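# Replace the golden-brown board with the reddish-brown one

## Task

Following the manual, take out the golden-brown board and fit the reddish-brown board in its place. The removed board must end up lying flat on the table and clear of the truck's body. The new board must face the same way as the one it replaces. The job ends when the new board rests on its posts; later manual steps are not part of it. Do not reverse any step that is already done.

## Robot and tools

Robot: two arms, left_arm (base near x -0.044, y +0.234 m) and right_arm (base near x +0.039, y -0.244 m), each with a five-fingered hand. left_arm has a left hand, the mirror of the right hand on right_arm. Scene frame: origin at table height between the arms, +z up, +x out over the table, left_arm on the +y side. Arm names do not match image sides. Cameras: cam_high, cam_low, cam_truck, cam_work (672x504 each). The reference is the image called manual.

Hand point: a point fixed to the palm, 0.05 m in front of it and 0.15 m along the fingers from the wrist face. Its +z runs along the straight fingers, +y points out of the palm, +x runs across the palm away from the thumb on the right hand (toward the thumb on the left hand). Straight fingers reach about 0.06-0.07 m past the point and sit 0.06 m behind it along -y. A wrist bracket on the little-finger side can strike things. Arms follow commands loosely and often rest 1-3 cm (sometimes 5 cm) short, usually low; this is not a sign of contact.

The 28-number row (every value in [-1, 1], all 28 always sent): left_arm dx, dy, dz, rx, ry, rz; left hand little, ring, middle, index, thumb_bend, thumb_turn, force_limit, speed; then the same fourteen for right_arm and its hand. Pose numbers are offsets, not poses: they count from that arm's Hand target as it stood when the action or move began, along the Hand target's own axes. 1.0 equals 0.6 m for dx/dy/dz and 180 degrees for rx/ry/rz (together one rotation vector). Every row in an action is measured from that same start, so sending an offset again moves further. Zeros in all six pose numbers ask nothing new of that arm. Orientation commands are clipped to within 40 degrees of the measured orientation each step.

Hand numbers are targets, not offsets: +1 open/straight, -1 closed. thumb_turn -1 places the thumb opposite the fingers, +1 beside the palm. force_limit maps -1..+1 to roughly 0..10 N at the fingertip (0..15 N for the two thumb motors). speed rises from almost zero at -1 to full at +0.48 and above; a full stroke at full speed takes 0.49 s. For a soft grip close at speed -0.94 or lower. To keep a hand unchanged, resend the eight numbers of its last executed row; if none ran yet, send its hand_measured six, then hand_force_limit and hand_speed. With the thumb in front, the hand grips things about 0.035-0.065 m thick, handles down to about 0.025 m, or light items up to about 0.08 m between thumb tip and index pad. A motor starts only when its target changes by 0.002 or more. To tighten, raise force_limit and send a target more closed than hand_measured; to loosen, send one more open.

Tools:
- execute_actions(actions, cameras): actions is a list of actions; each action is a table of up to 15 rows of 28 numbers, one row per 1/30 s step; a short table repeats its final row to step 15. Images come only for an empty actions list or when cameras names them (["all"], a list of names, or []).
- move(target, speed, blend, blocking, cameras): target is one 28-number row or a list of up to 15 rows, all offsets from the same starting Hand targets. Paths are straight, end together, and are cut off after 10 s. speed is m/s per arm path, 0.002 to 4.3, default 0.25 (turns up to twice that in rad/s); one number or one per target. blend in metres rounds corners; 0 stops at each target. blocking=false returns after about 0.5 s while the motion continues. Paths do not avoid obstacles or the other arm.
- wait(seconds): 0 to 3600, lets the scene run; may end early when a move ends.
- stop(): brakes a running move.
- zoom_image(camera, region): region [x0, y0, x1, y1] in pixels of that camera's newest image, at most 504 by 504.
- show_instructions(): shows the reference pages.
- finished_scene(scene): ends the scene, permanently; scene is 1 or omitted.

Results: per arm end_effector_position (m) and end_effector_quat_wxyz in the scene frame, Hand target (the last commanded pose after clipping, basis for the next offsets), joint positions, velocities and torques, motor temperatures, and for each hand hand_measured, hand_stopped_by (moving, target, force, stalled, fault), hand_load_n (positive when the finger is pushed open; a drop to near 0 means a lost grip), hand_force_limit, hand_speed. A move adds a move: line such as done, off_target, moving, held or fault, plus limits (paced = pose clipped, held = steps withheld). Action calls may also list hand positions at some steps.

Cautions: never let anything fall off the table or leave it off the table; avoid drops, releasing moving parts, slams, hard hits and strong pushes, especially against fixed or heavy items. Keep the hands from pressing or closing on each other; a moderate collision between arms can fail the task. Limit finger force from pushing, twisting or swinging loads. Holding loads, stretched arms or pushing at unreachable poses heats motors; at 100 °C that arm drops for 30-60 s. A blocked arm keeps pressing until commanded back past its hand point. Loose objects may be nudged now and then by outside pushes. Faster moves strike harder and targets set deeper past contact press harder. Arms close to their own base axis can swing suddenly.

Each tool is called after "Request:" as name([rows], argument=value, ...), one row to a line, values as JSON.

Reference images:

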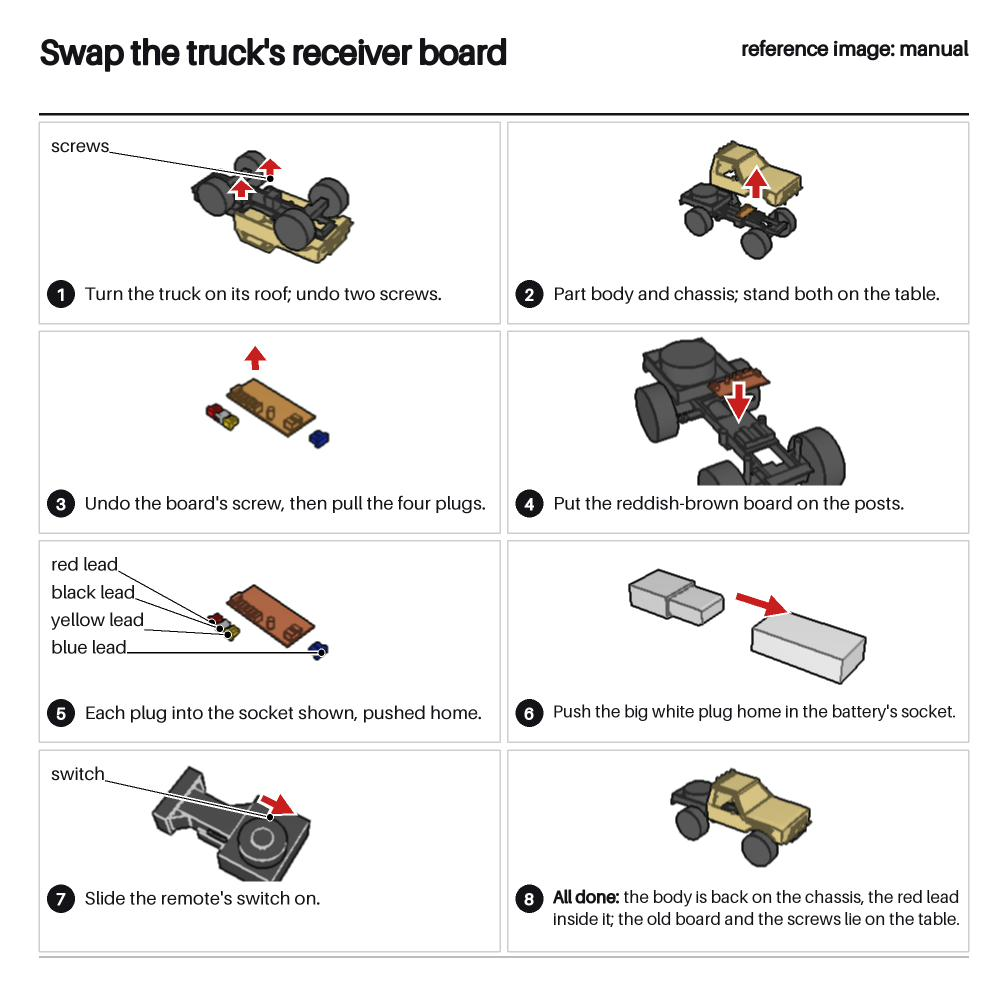

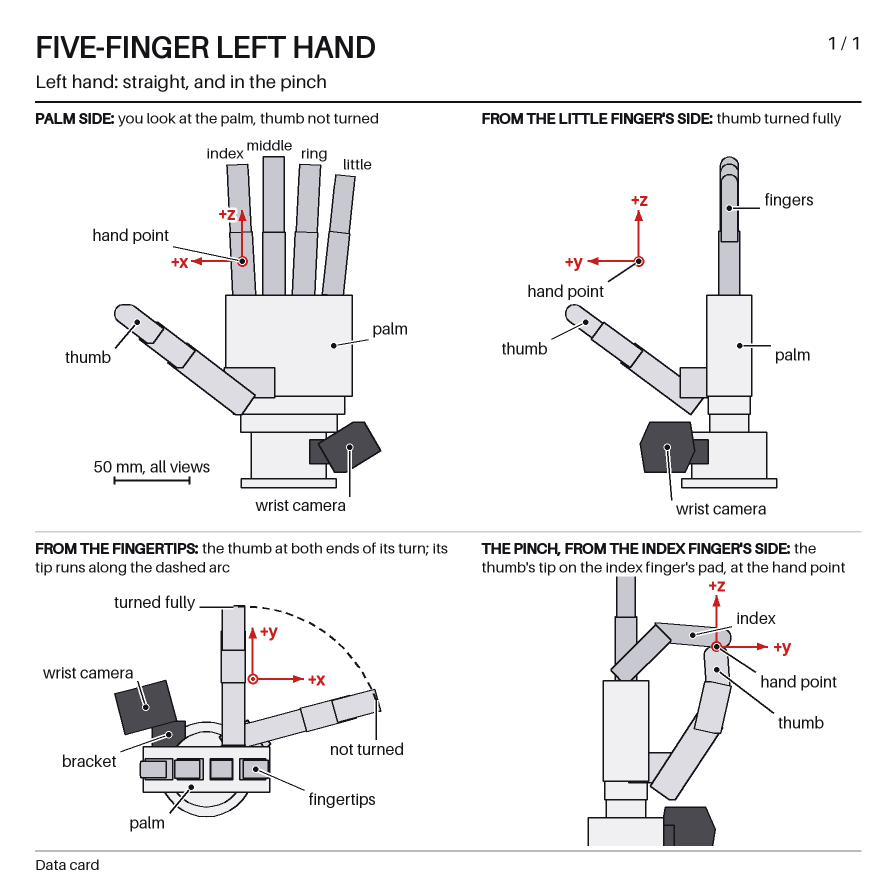

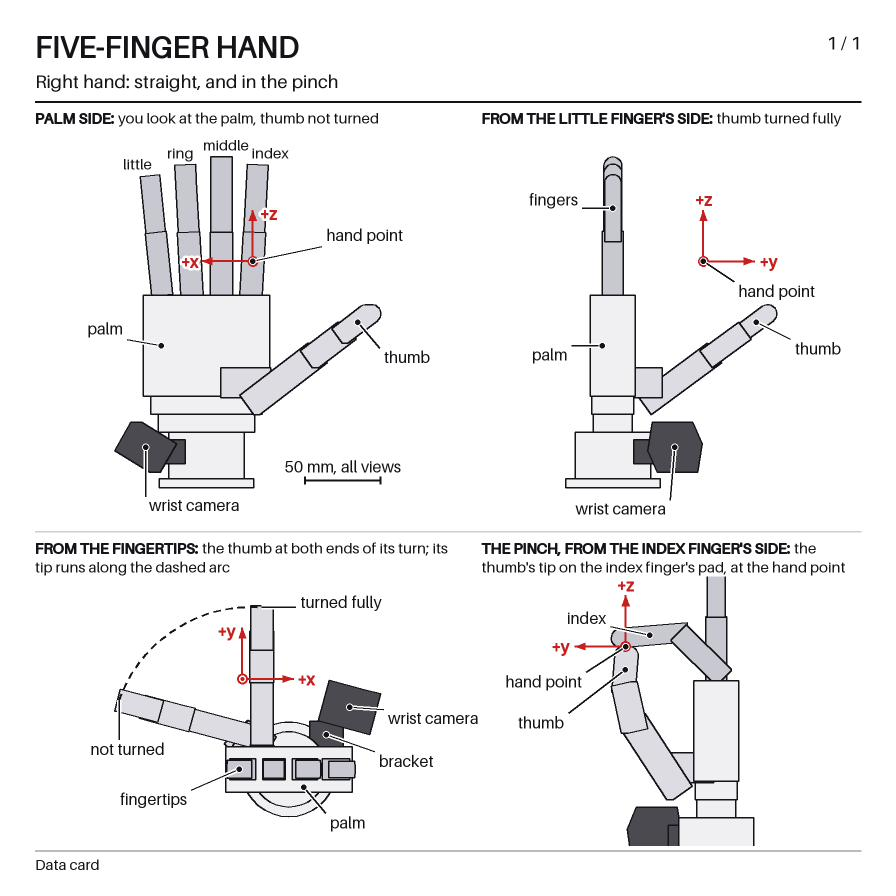

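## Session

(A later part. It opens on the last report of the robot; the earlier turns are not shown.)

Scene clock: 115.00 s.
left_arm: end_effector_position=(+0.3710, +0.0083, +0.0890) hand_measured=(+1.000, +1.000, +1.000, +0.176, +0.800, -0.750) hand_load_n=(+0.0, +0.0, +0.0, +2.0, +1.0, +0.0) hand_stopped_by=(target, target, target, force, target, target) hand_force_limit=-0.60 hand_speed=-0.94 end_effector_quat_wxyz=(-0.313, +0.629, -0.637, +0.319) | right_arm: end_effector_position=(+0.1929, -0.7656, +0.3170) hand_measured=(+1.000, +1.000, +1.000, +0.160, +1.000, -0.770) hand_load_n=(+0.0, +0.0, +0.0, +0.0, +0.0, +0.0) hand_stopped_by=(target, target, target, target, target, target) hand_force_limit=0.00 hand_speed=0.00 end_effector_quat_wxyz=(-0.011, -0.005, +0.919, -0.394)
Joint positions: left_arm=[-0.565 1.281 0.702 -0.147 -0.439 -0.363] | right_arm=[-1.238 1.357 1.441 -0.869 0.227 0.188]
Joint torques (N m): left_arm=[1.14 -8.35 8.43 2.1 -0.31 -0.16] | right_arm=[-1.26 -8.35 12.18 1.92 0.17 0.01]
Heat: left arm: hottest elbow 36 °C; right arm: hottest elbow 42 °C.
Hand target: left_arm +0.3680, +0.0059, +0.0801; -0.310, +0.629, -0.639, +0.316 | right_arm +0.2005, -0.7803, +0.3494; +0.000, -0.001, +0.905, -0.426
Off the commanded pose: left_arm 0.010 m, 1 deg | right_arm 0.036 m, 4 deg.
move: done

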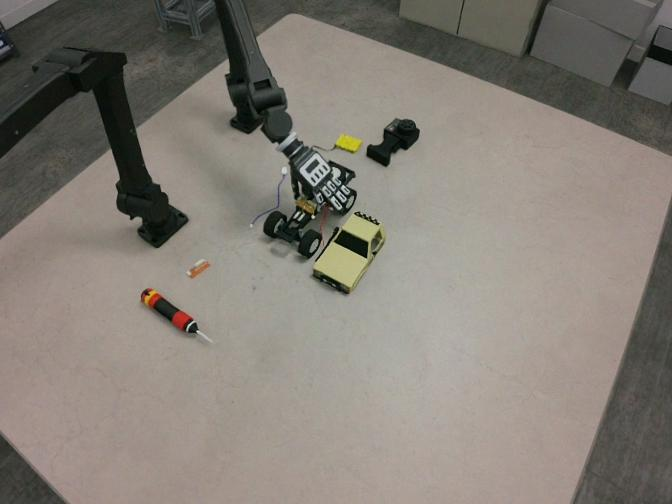

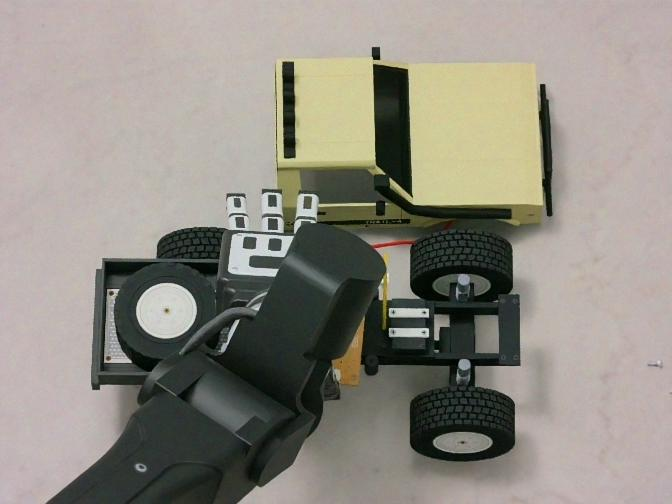

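Request:
move(target=[0,0,0,0,0,0, 1,1,1,0.44,0.8,-0.75, -0.6,-0.7, 0,0,0,0,0,0, 1,1,1,0.16,1,-0.77, 0,0], speed=0.03, cameras=["cam_high","cam_truck"])

Request:
zoom_image(camera="cam_high", region=[285, 180, 335, 230])

Request:
zoom_image(camera="cam_truck", region=[290, 220, 430, 400])

Scene clock: 116.13 s.
left_arm: end_effector_position=(+0.3710, +0.0083, +0.0890) hand_measured=(+1.000, +1.000, +1.000, +0.440, +0.800, -0.750) hand_load_n=(+0.0, +0.0, +0.0, +0.0, +0.5, +0.0) hand_stopped_by=(target, target, target, target, target, target) hand_force_limit=-0.60 hand_speed=-0.70 end_effector_quat_wxyz=(-0.313, +0.629, -0.637, +0.319) | right_arm: end_effector_position=(+0.1929, -0.7656, +0.3170) hand_measured=(+1.000, +1.000, +1.000, +0.160, +1.000, -0.770) hand_load_n=(+0.0, +0.0, +0.0, +0.0, +0.0, +0.0) hand_stopped_by=(target, target, target, target, target, target) hand_force_limit=0.00 hand_speed=0.00 end_effector_quat_wxyz=(-0.011, -0.005, +0.919, -0.394)
Joint positions: left_arm=[-0.565 1.281 0.702 -0.147 -0.439 -0.363] | right_arm=[-1.238 1.357 1.441 -0.869 0.227 0.188]
Joint torques (N m): left_arm=[1.2 -8.23 8.42 2.13 -0.3 -0.17] | right_arm=[-0.79 -8.88 12.12 1.88 0.18 0.01]
Heat: left arm: hottest elbow 36 °C; right arm: hottest elbow 42 °C.
Hand target: left_arm +0.3680, +0.0059, +0.0801; -0.310, +0.629, -0.639, +0.316 | right_arm +0.2005, -0.7803, +0.3494; +0.000, -0.001, +0.905, -0.426
Off the commanded pose: left_arm 0.010 m, 0 deg | right_arm 0.036 m, 4 deg.
move: done

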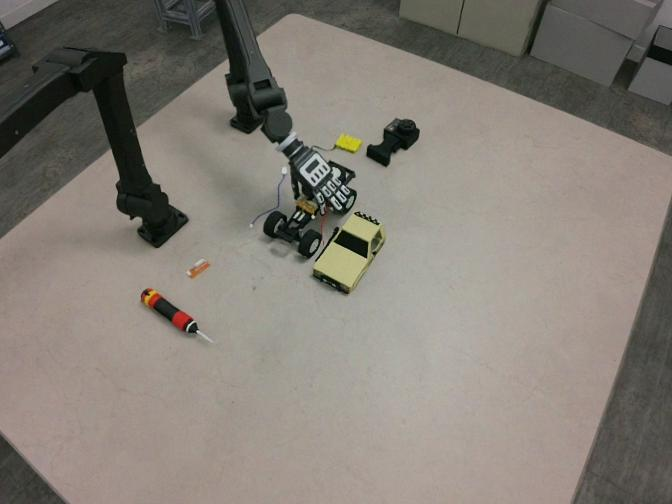

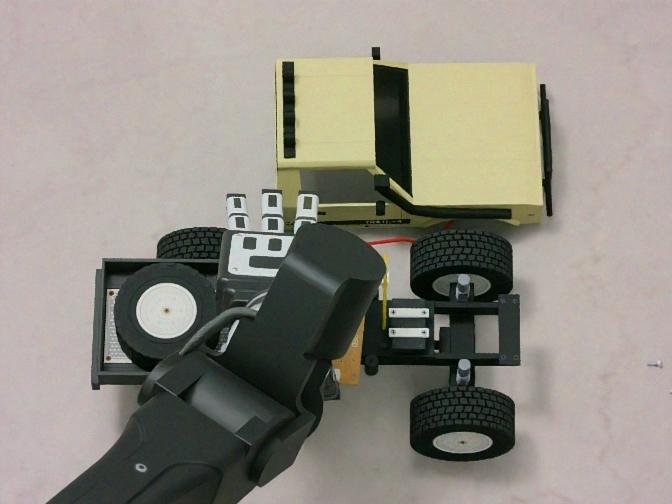

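Scaled by 10.080 from the camera's image (finer frame: 960x720).

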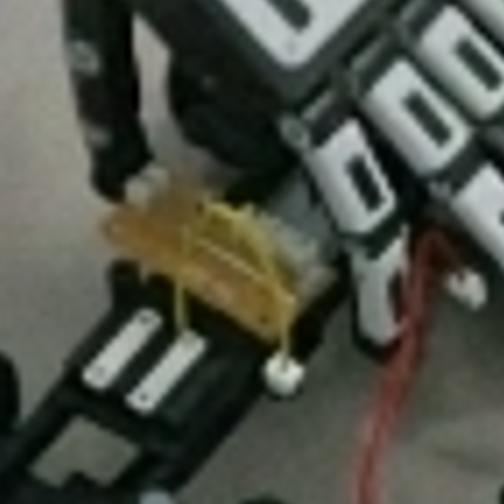

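Scaled by 2.800 from the camera's image (finer frame: 960x720).

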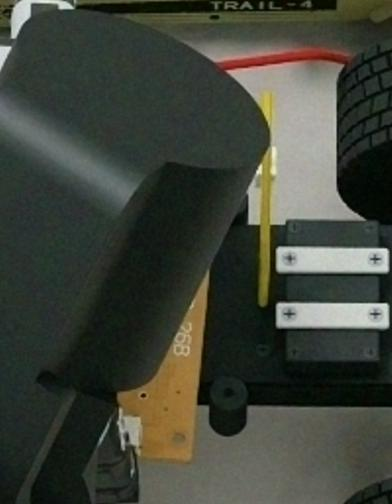

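Request:
move(target=[-0.001,-0.0208,-0.0107,0,0,0, 1,1,1,0.6,0.8,-0.75, -0.6,-0.3, 0,0,0,0,0,0, 1,1,1,0.16,1,-0.77, 0,0], speed=0.03, cameras=["cam_high","cam_truck","cam_low"])

Request:
zoom_image(camera="cam_high", region=[285, 180, 335, 230])

Request:
zoom_image(camera="cam_truck", region=[290, 220, 430, 400])

Request:
zoom_image(camera="cam_low", region=[410, 220, 460, 280])

Scene clock: 118.20 s.
left_arm: end_effector_position=(+0.3681, +0.0101, +0.0864) hand_measured=(+1.000, +1.000, +1.000, +0.600, +0.800, -0.750) hand_load_n=(+0.0, +0.0, +0.0, +0.0, -0.5, +0.0) hand_stopped_by=(target, target, target, target, target, target) hand_force_limit=-0.60 hand_speed=-0.30 end_effector_quat_wxyz=(-0.311, +0.629, -0.640, +0.312) | right_arm: end_effector_position=(+0.1929, -0.7656, +0.3170) hand_measured=(+1.000, +1.000, +1.000, +0.160, +1.000, -0.770) hand_load_n=(+0.0, +0.0, -0.5, +0.0, +0.0, +0.0) hand_stopped_by=(target, target, target, target, target, target) hand_force_limit=0.00 hand_speed=0.00 end_effector_quat_wxyz=(-0.011, -0.005, +0.919, -0.394)
Joint positions: left_arm=[-0.565 1.281 0.702 -0.163 -0.439 -0.363] | right_arm=[-1.238 1.357 1.441 -0.869 0.227 0.188]
Joint torques (N m): left_arm=[1.49 -9.82 10.55 0.98 -0.16 -0.11] | right_arm=[-0.73 -9.29 11.89 1.8 0.13 0.03]
Heat: left arm: hottest elbow 36 °C; right arm: hottest elbow 42 °C.
Hand target: left_arm +0.3705, +0.0065, +0.0939; -0.310, +0.629, -0.639, +0.316 | right_arm +0.2005, -0.7803, +0.3494; +0.000, -0.001, +0.905, -0.426
Off the commanded pose: left_arm 0.009 m, 0 deg | right_arm 0.036 m, 4 deg.
move: done
Images, in order (width x height): cam_high 672x504, cam_low 672x504, cam_truck 672x504.

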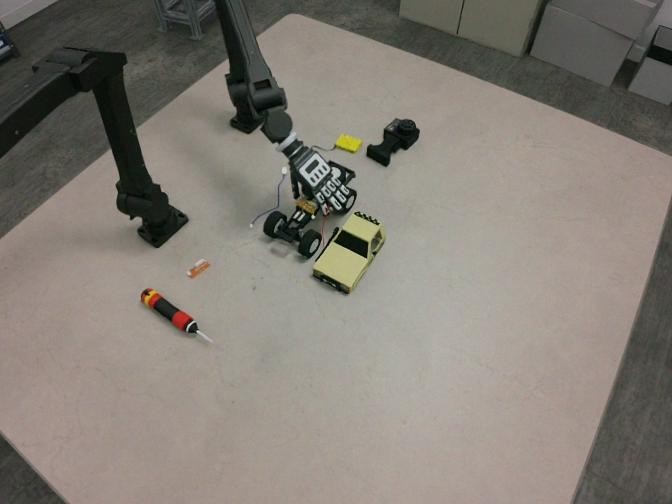

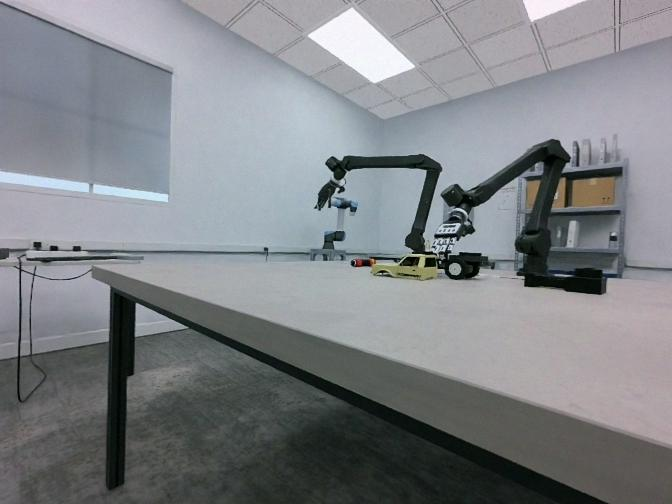

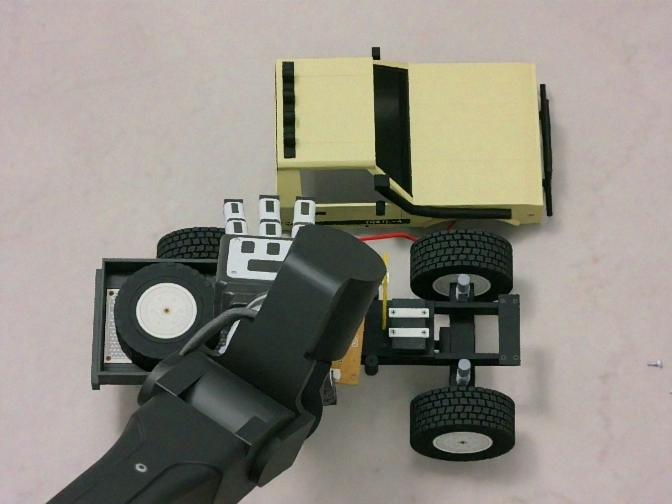

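Scaled by 10.080 from the camera's image (finer frame: 960x720).

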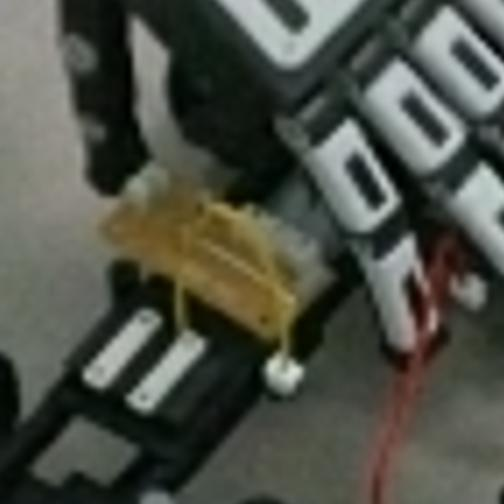

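Scaled by 2.800 from the camera's image (finer frame: 960x720).

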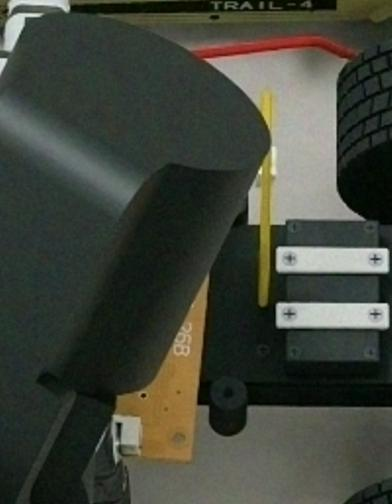

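Scaled by 8.400 from the camera's image (finer frame: 960x720).

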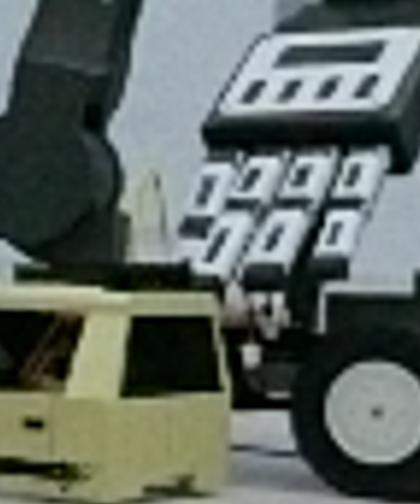

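Request:
move([
  [0,-0.0661,-0.0507,0,0,0, 1,1,1,0.44,0.8,-0.75, -0.6,-0.3, 0,0,0,0,0,0, 1,1,1,0.16,1,-0.77, 0,0],
  [-0.15,-0.1058,-0.0810,0,0,0, 1,1,1,0.34,0.8,-0.75, -0.6,-0.3, 0,0,0,0,0,0, 1,1,1,0.16,1,-0.77, 0,0],
], speed=[0.05, 0.12], blend=[0.005, 0], cameras=["cam_high","cam_truck","cam_low"])

Request:
zoom_image(camera="cam_high", region=[270, 170, 350, 250])

Request:
zoom_image(camera="cam_truck", region=[250, 220, 450, 400])

Request:
zoom_image(camera="cam_low", region=[400, 220, 480, 290])

Scene clock: 121.67 s.
left_arm: end_effector_position=(+0.3700, +0.0965, +0.1672) hand_measured=(+1.000, +1.000, +1.000, +0.340, +0.800, -0.750) hand_load_n=(+0.0, +0.0, +0.0, +0.0, +0.0, +0.0) hand_stopped_by=(target, target, target, target, target, target) hand_force_limit=-0.60 hand_speed=-0.30 end_effector_quat_wxyz=(-0.310, +0.632, -0.637, +0.315) | right_arm: end_effector_position=(+0.1929, -0.7656, +0.3170) hand_measured=(+1.000, +1.000, +1.000, +0.160, +1.000, -0.770) hand_load_n=(+0.0, +0.0, +0.0, +0.0, +0.0, +0.0) hand_stopped_by=(target, target, target, target, target, target) hand_force_limit=0.00 hand_speed=0.00 end_effector_quat_wxyz=(-0.011, -0.005, +0.919, -0.394)
Joint positions: left_arm=[-0.328 1.051 0.753 -0.383 -0.257 -0.208] | right_arm=[-1.238 1.357 1.441 -0.869 0.227 0.188]
Joint torques (N m): left_arm=[1.96 -7.24 11.92 1.06 0.06 -0.02] | right_arm=[-0.32 -9.35 11.89 1.83 0.11 0.01]
Heat: left arm: hottest elbow 37 °C; right arm: hottest elbow 42 °C.
Hand target: left_arm +0.3719, +0.0966, +0.1738; -0.311, +0.629, -0.639, +0.316 | right_arm +0.2005, -0.7803, +0.3494; +0.000, -0.001, +0.905, -0.426
Off the commanded pose: left_arm 0.007 m, 0 deg | right_arm 0.036 m, 4 deg.
move: done
Images, in order (width x height): cam_high 672x504, cam_low 672x504, cam_truck 672x504.

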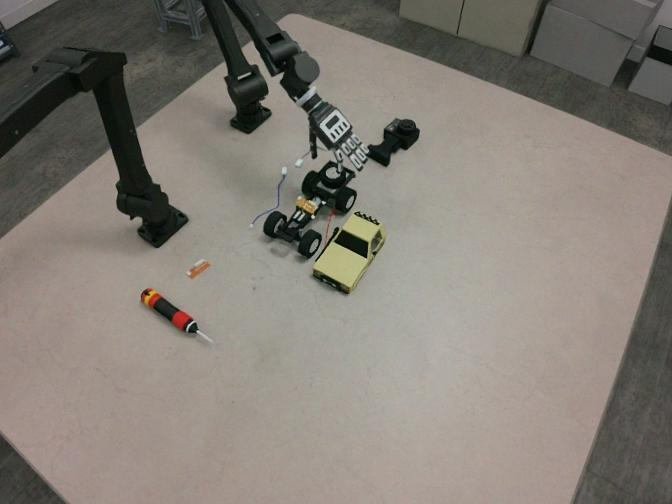

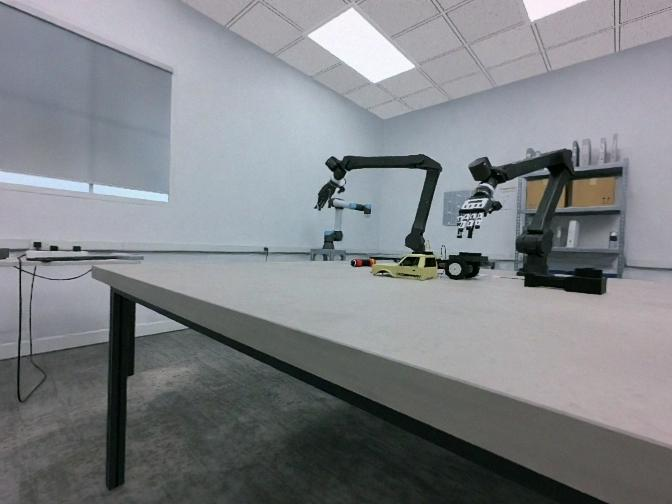

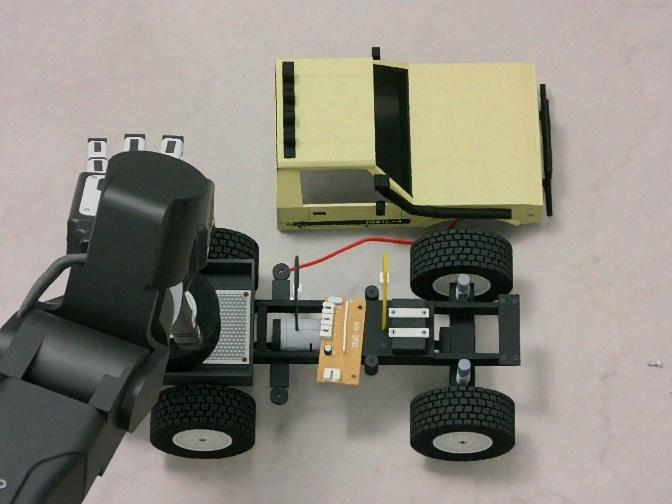

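Scaled by 6.300 from the camera's image (finer frame: 960x720).

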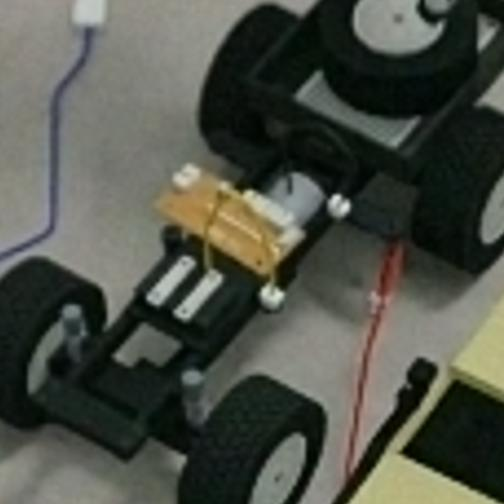

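Scaled by 2.520 from the camera's image (finer frame: 960x720).

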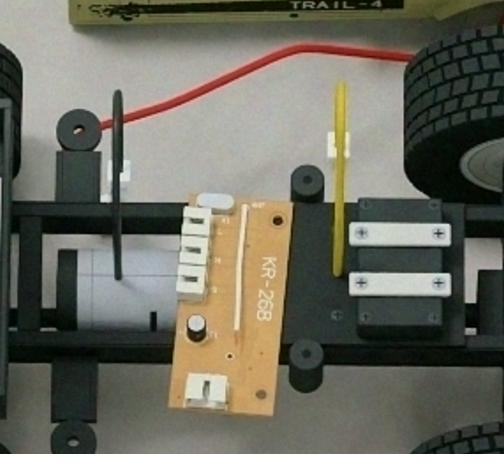

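Scaled by 6.300 from the camera's image (finer frame: 960x720).

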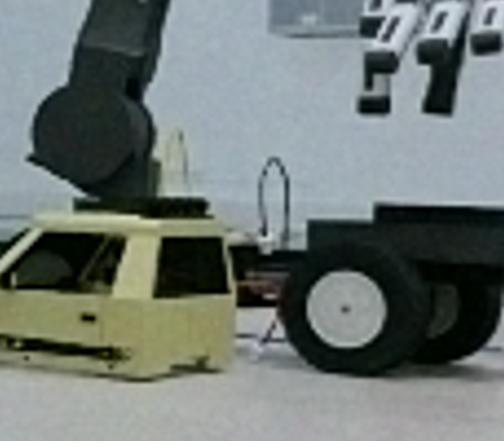

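Request:
move([
  [0.1522,0.0208,-0.0028,0,0,0, 1,1,1,0.6,0.8,-0.75, -0.6,-0.3, 0,0,0,0,0,0, 1,1,1,0.16,1,-0.77, 0,0],
  [0.152,0.1313,0.0818,0,0,0, 1,1,1,0.6,0.8,-0.75, -0.6,-0.3, 0,0,0,0,0,0, 1,1,1,0.16,1,-0.77, 0,0],
], speed=[0.12, 0.06], blend=[0.003, 0], cameras=["cam_high","cam_truck","cam_low"])

Request:
zoom_image(camera="cam_high", region=[285, 180, 335, 230])

Request:
zoom_image(camera="cam_truck", region=[290, 230, 430, 410])

Request:
zoom_image(camera="cam_low", region=[410, 220, 460, 280])

Scene clock: 125.77 s.
left_arm: end_effector_position=(+0.3618, +0.0056, +0.0887) hand_measured=(+1.000, +1.000, +1.000, +0.600, +0.800, -0.750) hand_load_n=(+0.0, +0.0, +0.0, +0.0, +0.0, +0.0) hand_stopped_by=(target, target, target, target, target, target) hand_force_limit=-0.60 hand_speed=-0.30 end_effector_quat_wxyz=(-0.311, +0.626, -0.641, +0.317) | right_arm: end_effector_position=(+0.1929, -0.7656, +0.3170) hand_measured=(+1.000, +1.000, +1.000, +0.160, +1.000, -0.770) hand_load_n=(+0.0, +0.0, +0.0, +0.0, +0.0, +0.0) hand_stopped_by=(target, target, target, target, target, target) hand_force_limit=0.00 hand_speed=0.00 end_effector_quat_wxyz=(-0.011, -0.005, +0.919, -0.394)
Joint positions: left_arm=[-0.583 1.266 0.692 -0.162 -0.445 -0.37] | right_arm=[-1.238 1.357 1.441 -0.869 0.227 0.188]
Joint torques (N m): left_arm=[1.55 -8.12 8.53 2.25 -0.38 -0.17] | right_arm=[-1.2 -8.47 11.85 1.94 0.21 -0.01]
Heat: left arm: hottest elbow 37 °C; right arm: hottest elbow 42 °C.
Hand target: left_arm +0.3615, +0.0055, +0.0814; -0.310, +0.629, -0.639, +0.316 | right_arm +0.2005, -0.7803, +0.3494; +0.000, -0.001, +0.905, -0.426
Off the commanded pose: left_arm 0.007 m, 0 deg | right_arm 0.036 m, 4 deg.
move: done
Images, in order (width x height): cam_high 672x504, cam_low 672x504, cam_truck 672x504.

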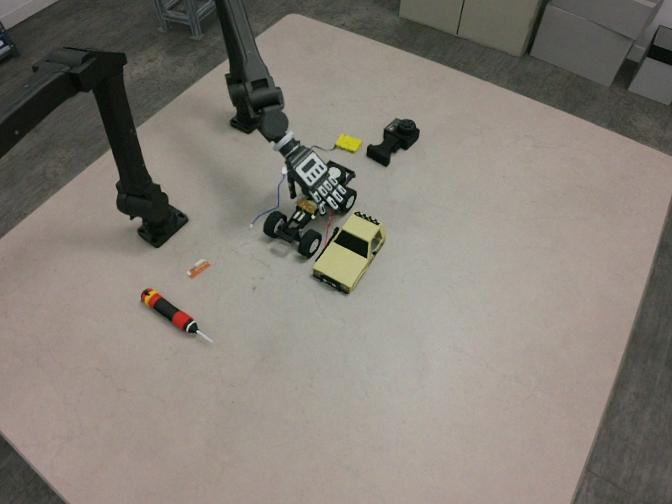

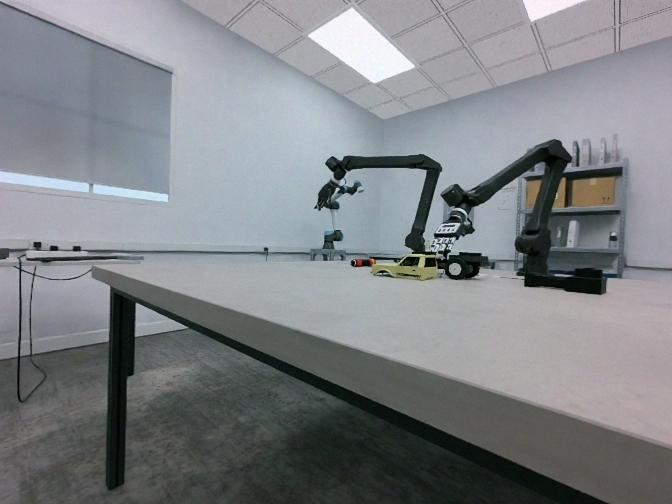

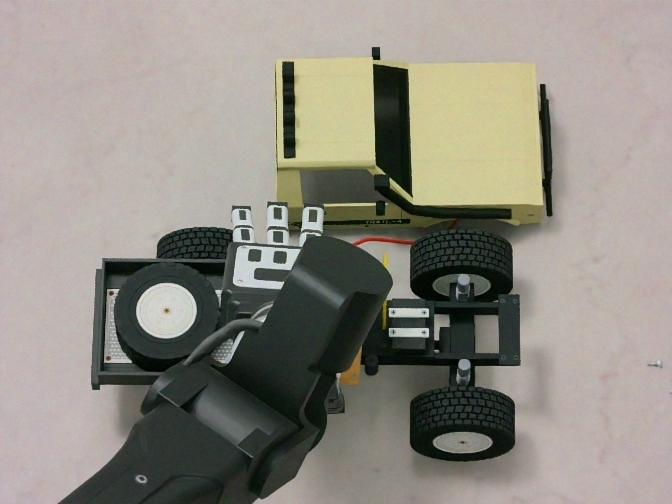

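Scaled by 10.080 from the camera's image (finer frame: 960x720).

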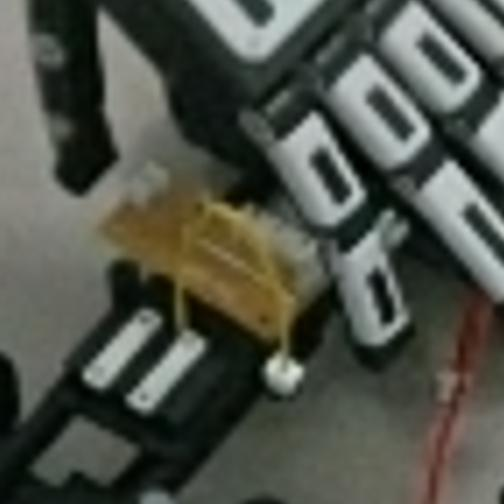

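Scaled by 2.800 from the camera's image (finer frame: 960x720).

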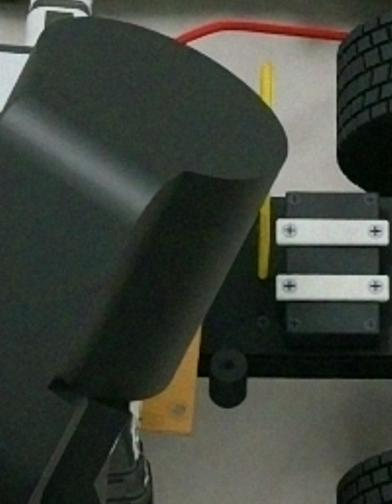

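Scaled by 8.400 from the camera's image (finer frame: 960x720).

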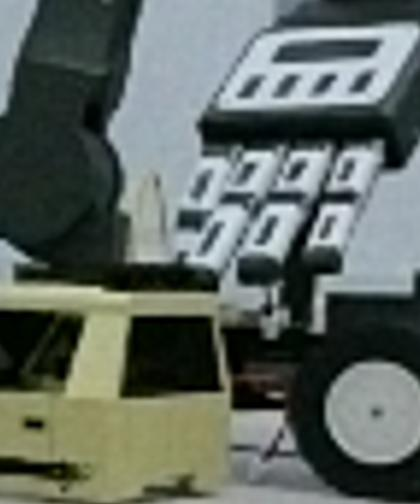

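Request:
move(target=[-0.0003,-0.0127,0.0165,0,0,0, 1,1,1,0.6,0.8,-0.75, -0.6,-0.3, 0,0,0,0,0,0, 1,1,1,0.16,1,-0.77, 0,0], speed=0.03, cameras=["cam_high","cam_truck"])

Request:
zoom_image(camera="cam_high", region=[285, 180, 335, 230])

Request:
zoom_image(camera="cam_truck", region=[290, 250, 430, 430])

Scene clock: 126.87 s.
left_arm: end_effector_position=(+0.3646, +0.0083, +0.0782) hand_measured=(+1.000, +1.000, +1.000, +0.600, +0.800, -0.750) hand_load_n=(+0.0, +0.0, +0.0, +0.0, +0.0, +0.0) hand_stopped_by=(target, target, target, target, target, target) hand_force_limit=-0.60 hand_speed=-0.30 end_effector_quat_wxyz=(-0.309, +0.630, -0.642, +0.309) | right_arm: end_effector_position=(+0.1929, -0.7656, +0.3170) hand_measured=(+1.000, +1.000, +1.000, +0.160, +1.000, -0.770) hand_load_n=(+0.0, +0.0, +0.0, +0.0, +0.0, +0.0) hand_stopped_by=(target, target, target, target, target, target) hand_force_limit=0.00 hand_speed=0.00 end_effector_quat_wxyz=(-0.011, -0.005, +0.919, -0.394)
Joint positions: left_arm=[-0.572 1.293 0.692 -0.151 -0.44 -0.37] | right_arm=[-1.238 1.357 1.441 -0.869 0.227 0.188]
Joint torques (N m): left_arm=[2.32 -8.29 10.35 2.17 -0.06 -0.05] | right_arm=[-0.44 -8.53 12.12 1.73 0.16 -0.03]
Heat: left arm: hottest elbow 37 °C; right arm: hottest elbow 42 °C.
Hand target: left_arm +0.3740, +0.0054, +0.0814; -0.311, +0.629, -0.639, +0.316 | right_arm +0.2005, -0.7803, +0.3494; +0.000, -0.001, +0.905, -0.426
Off the commanded pose: left_arm 0.010 m, 1 deg | right_arm 0.036 m, 4 deg.
move: done

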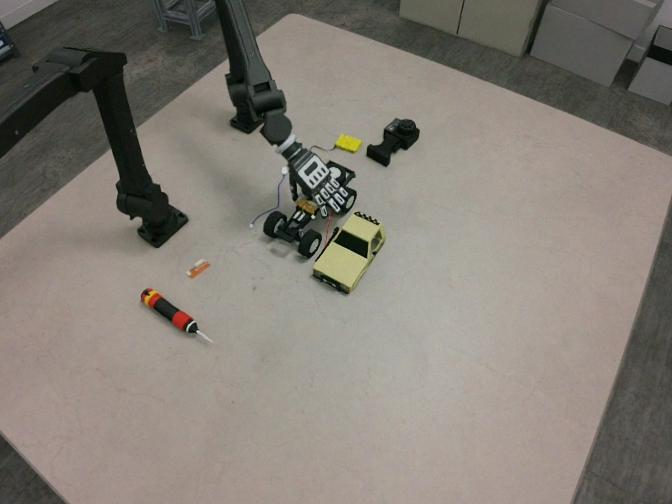

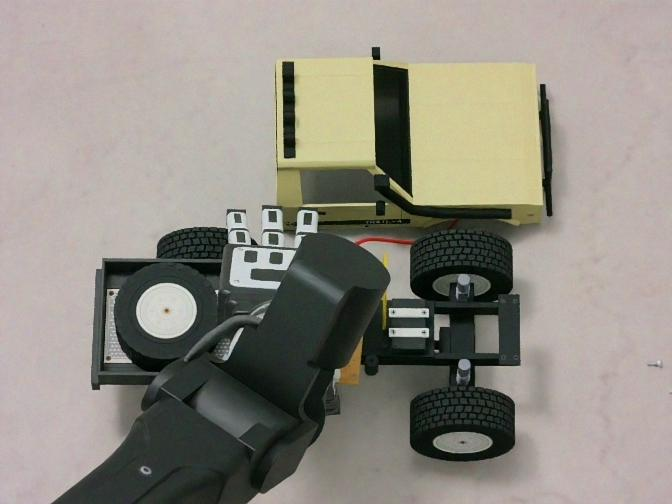

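Scaled by 10.080 from the camera's image (finer frame: 960x720).

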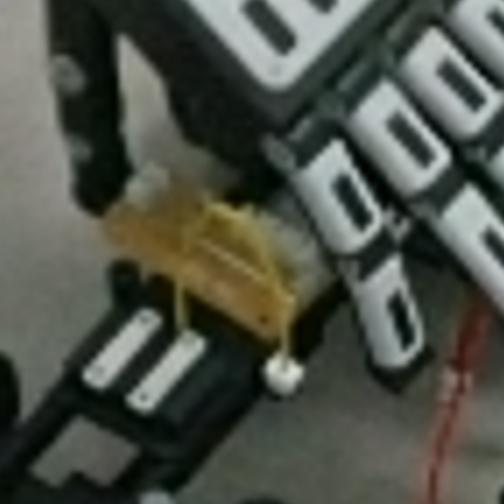

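Scaled by 2.800 from the camera's image (finer frame: 960x720).

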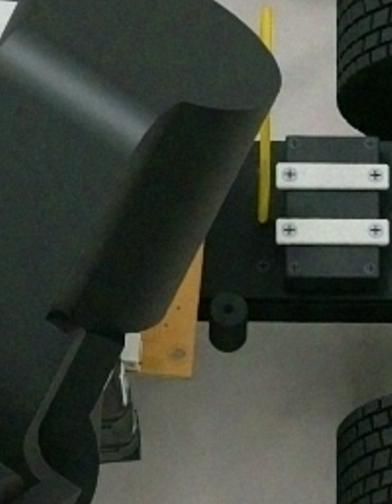

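Request:
move(target=[0.0,-0.0146,-0.0028,0,0,0, 1,1,1,0.6,0.8,-0.75, -0.6,-0.3, 0,0,0,0,0,0, 1,1,1,0.16,1,-0.77, 0,0], speed=0.03, cameras=["cam_high","cam_truck"])

Request:
zoom_image(camera="cam_truck", region=[290, 250, 430, 430])

Scene clock: 127.87 s.
left_arm: end_effector_position=(+0.3654, +0.0097, +0.0781) hand_measured=(+1.000, +1.000, +1.000, +0.600, +0.800, -0.750) hand_load_n=(+0.0, +0.0, +0.0, +0.0, +0.0, +0.0) hand_stopped_by=(target, target, target, target, target, target) hand_force_limit=-0.60 hand_speed=-0.30 end_effector_quat_wxyz=(-0.308, +0.630, -0.642, +0.309) | right_arm: end_effector_position=(+0.1929, -0.7656, +0.3170) hand_measured=(+1.000, +1.000, +1.000, +0.160, +1.000, -0.770) hand_load_n=(+0.0, +0.0, +0.0, +0.0, +0.0, +0.0) hand_stopped_by=(target, target, target, target, target, target) hand_force_limit=0.00 hand_speed=0.00 end_effector_quat_wxyz=(-0.011, -0.005, +0.919, -0.394)
Joint positions: left_arm=[-0.567 1.293 0.692 -0.151 -0.436 -0.369] | right_arm=[-1.238 1.357 1.441 -0.869 0.227 0.188]
Joint torques (N m): left_arm=[2.37 -8.76 11.99 1.26 -0.04 -0.05] | right_arm=[-1.03 -9.17 11.99 1.89 0.17 -0.01]
Heat: left arm: hottest elbow 38 °C; right arm: hottest elbow 42 °C.
Hand target: left_arm +0.3780, +0.0053, +0.0894; -0.310, +0.629, -0.639, +0.316 | right_arm +0.2005, -0.7803, +0.3494; +0.000, -0.001, +0.905, -0.426
Off the commanded pose: left_arm 0.017 m, 1 deg | right_arm 0.036 m, 4 deg.
move: off_target (left_arm)

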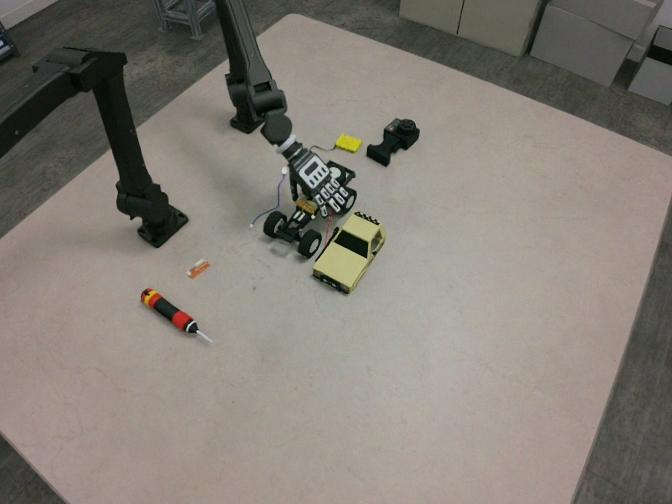

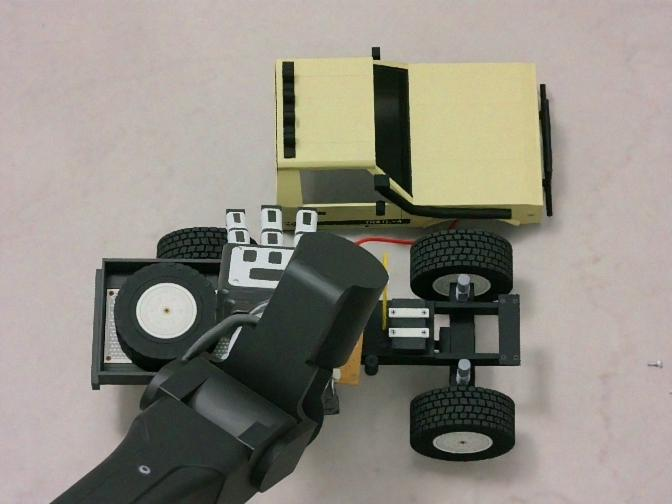

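Scaled by 2.800 from the camera's image (finer frame: 960x720).

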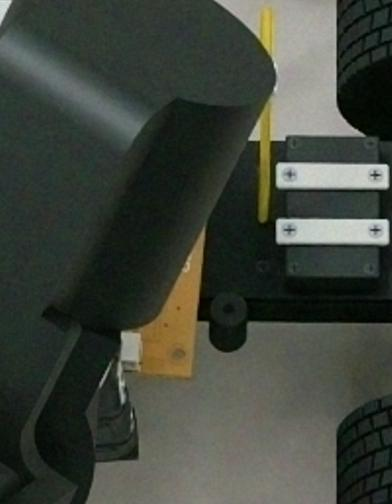

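Request:
move(target=[-0.0012,-0.0248,-0.0525,0,0,0,1,1,1,0.6,0.8,-0.75,-0.6,-0.3,0,0,0,0,0,0,1,1,1,0.16,1,-0.77,0,0], speed=0.08, cameras=["cam_truck","cam_high"])

Scene clock: 131.17 s.
left_arm: end_effector_position=(+0.3517, +0.0170, +0.1019) hand_measured=(+1.000, +1.000, +1.000, +0.600, +0.800, -0.750) hand_load_n=(+0.5, +0.0, +0.0, -0.5, +0.0, +0.0) hand_stopped_by=(target, target, target, target, target, target) hand_force_limit=-0.60 hand_speed=-0.30 end_effector_quat_wxyz=(-0.309, +0.630, -0.646, +0.303) | right_arm: end_effector_position=(+0.1929, -0.7656, +0.3170) hand_measured=(+1.000, +1.000, +1.000, +0.160, +1.000, -0.770) hand_load_n=(+0.0, +0.0, +0.0, +0.0, +0.0, +0.5) hand_stopped_by=(target, target, target, target, target, target) hand_force_limit=0.00 hand_speed=0.00 end_effector_quat_wxyz=(-0.011, -0.005, +0.919, -0.394)
Joint positions: left_arm=[-0.573 1.211 0.704 -0.258 -0.443 -0.368] | right_arm=[-1.238 1.357 1.441 -0.869 0.227 0.188]
Joint torques (N m): left_arm=[1.03 -8.59 13.11 0.81 -0.39 -0.16] | right_arm=[-0.73 -8.7 12.03 1.78 0.14 -0.03]
Heat: left arm: hottest elbow 38 °C; right arm: hottest elbow 42 °C.
Hand target: left_arm +0.3621, +0.0063, +0.1204; -0.310, +0.629, -0.639, +0.316 | right_arm +0.2005, -0.7803, +0.3494; +0.000, -0.001, +0.905, -0.426
Off the commanded pose: left_arm 0.024 m, 2 deg | right_arm 0.036 m, 4 deg.
move: off_target (left_arm)
Images, in order (width x height): cam_high 672x504, cam_truck 672x504.

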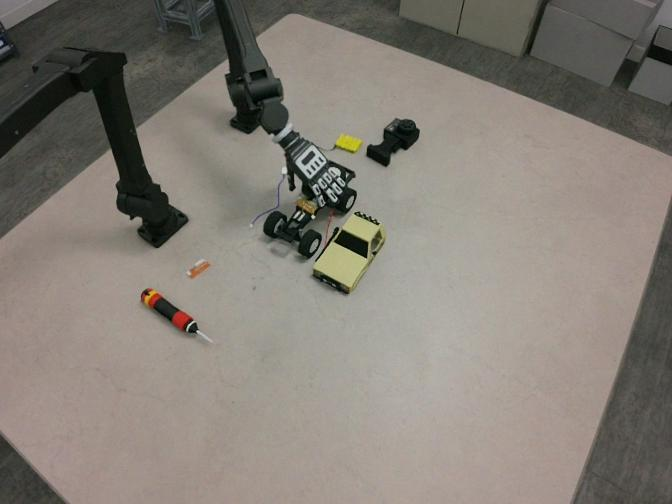

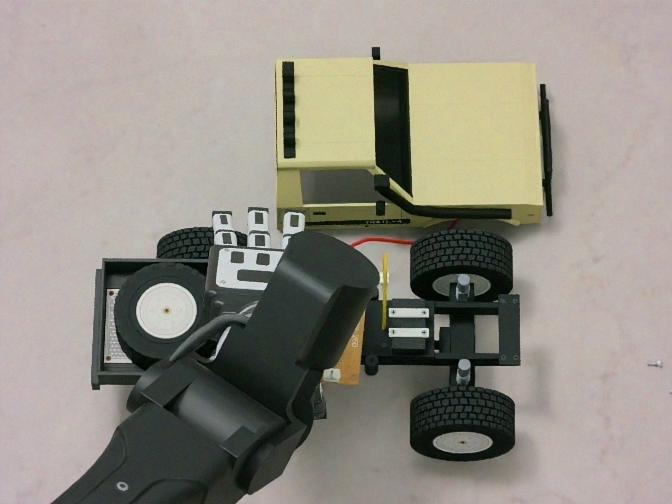

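Request:
zoom_image(camera="cam_high", region=[230, 150, 400, 300])

Request:
zoom_image(camera="cam_truck", region=[200, 200, 460, 430])

Scaled by 2.965 from the camera's image (finer frame: 960x720).

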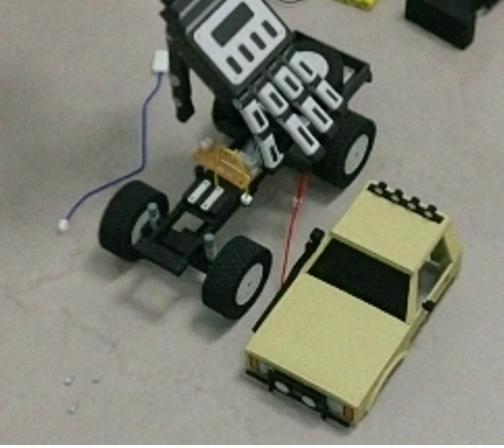

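Scaled by 1.938 from the camera's image (finer frame: 960x720).

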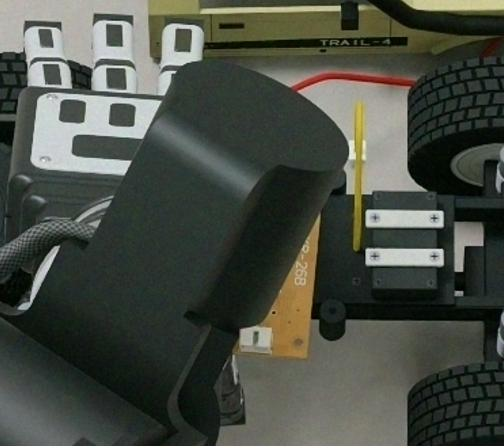

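Request:
move(target=[0,-0.0397,-0.0304,0,0,0,1,1,1,0.6,0.8,-0.75,-0.6,-0.3,0,0,0,0,0,0,1,1,1,0.16,1,-0.77,0,0], speed=0.1, cameras=[])

Scene clock: 132.73 s.
left_arm: end_effector_position=(+0.3534, +0.0160, +0.1329) hand_measured=(+1.000, +1.000, +1.000, +0.600, +0.800, -0.750) hand_load_n=(+0.0, +0.0, +0.0, +0.0, +0.0, +0.0) hand_stopped_by=(target, target, target, target, target, target) hand_force_limit=-0.60 hand_speed=-0.30 end_effector_quat_wxyz=(-0.309, +0.630, -0.645, +0.304) | right_arm: end_effector_position=(+0.1929, -0.7656, +0.3170) hand_measured=(+1.000, +1.000, +1.000, +0.160, +1.000, -0.770) hand_load_n=(+0.0, +0.0, +0.0, +0.0, +0.0, +0.0) hand_stopped_by=(target, target, target, target, target, target) hand_force_limit=0.00 hand_speed=0.00 end_effector_quat_wxyz=(-0.011, -0.005, +0.919, -0.394)
Joint positions: left_arm=[-0.573 1.17 0.761 -0.353 -0.443 -0.368] | right_arm=[-1.238 1.357 1.441 -0.869 0.227 0.188]
Joint torques (N m): left_arm=[1.2 -8.41 13.38 0.87 -0.38 -0.16] | right_arm=[-0.5 -8.94 12.11 1.96 0.17 0]
Heat: left arm: hottest elbow 38 °C; right arm: hottest elbow 42 °C.
Hand target: left_arm +0.3620, +0.0065, +0.1502; -0.310, +0.629, -0.639, +0.316 | right_arm +0.2005, -0.7803, +0.3494; +0.000, -0.001, +0.905, -0.426
Off the commanded pose: left_arm 0.022 m, 2 deg | right_arm 0.036 m, 4 deg.
move: off_target (left_arm)


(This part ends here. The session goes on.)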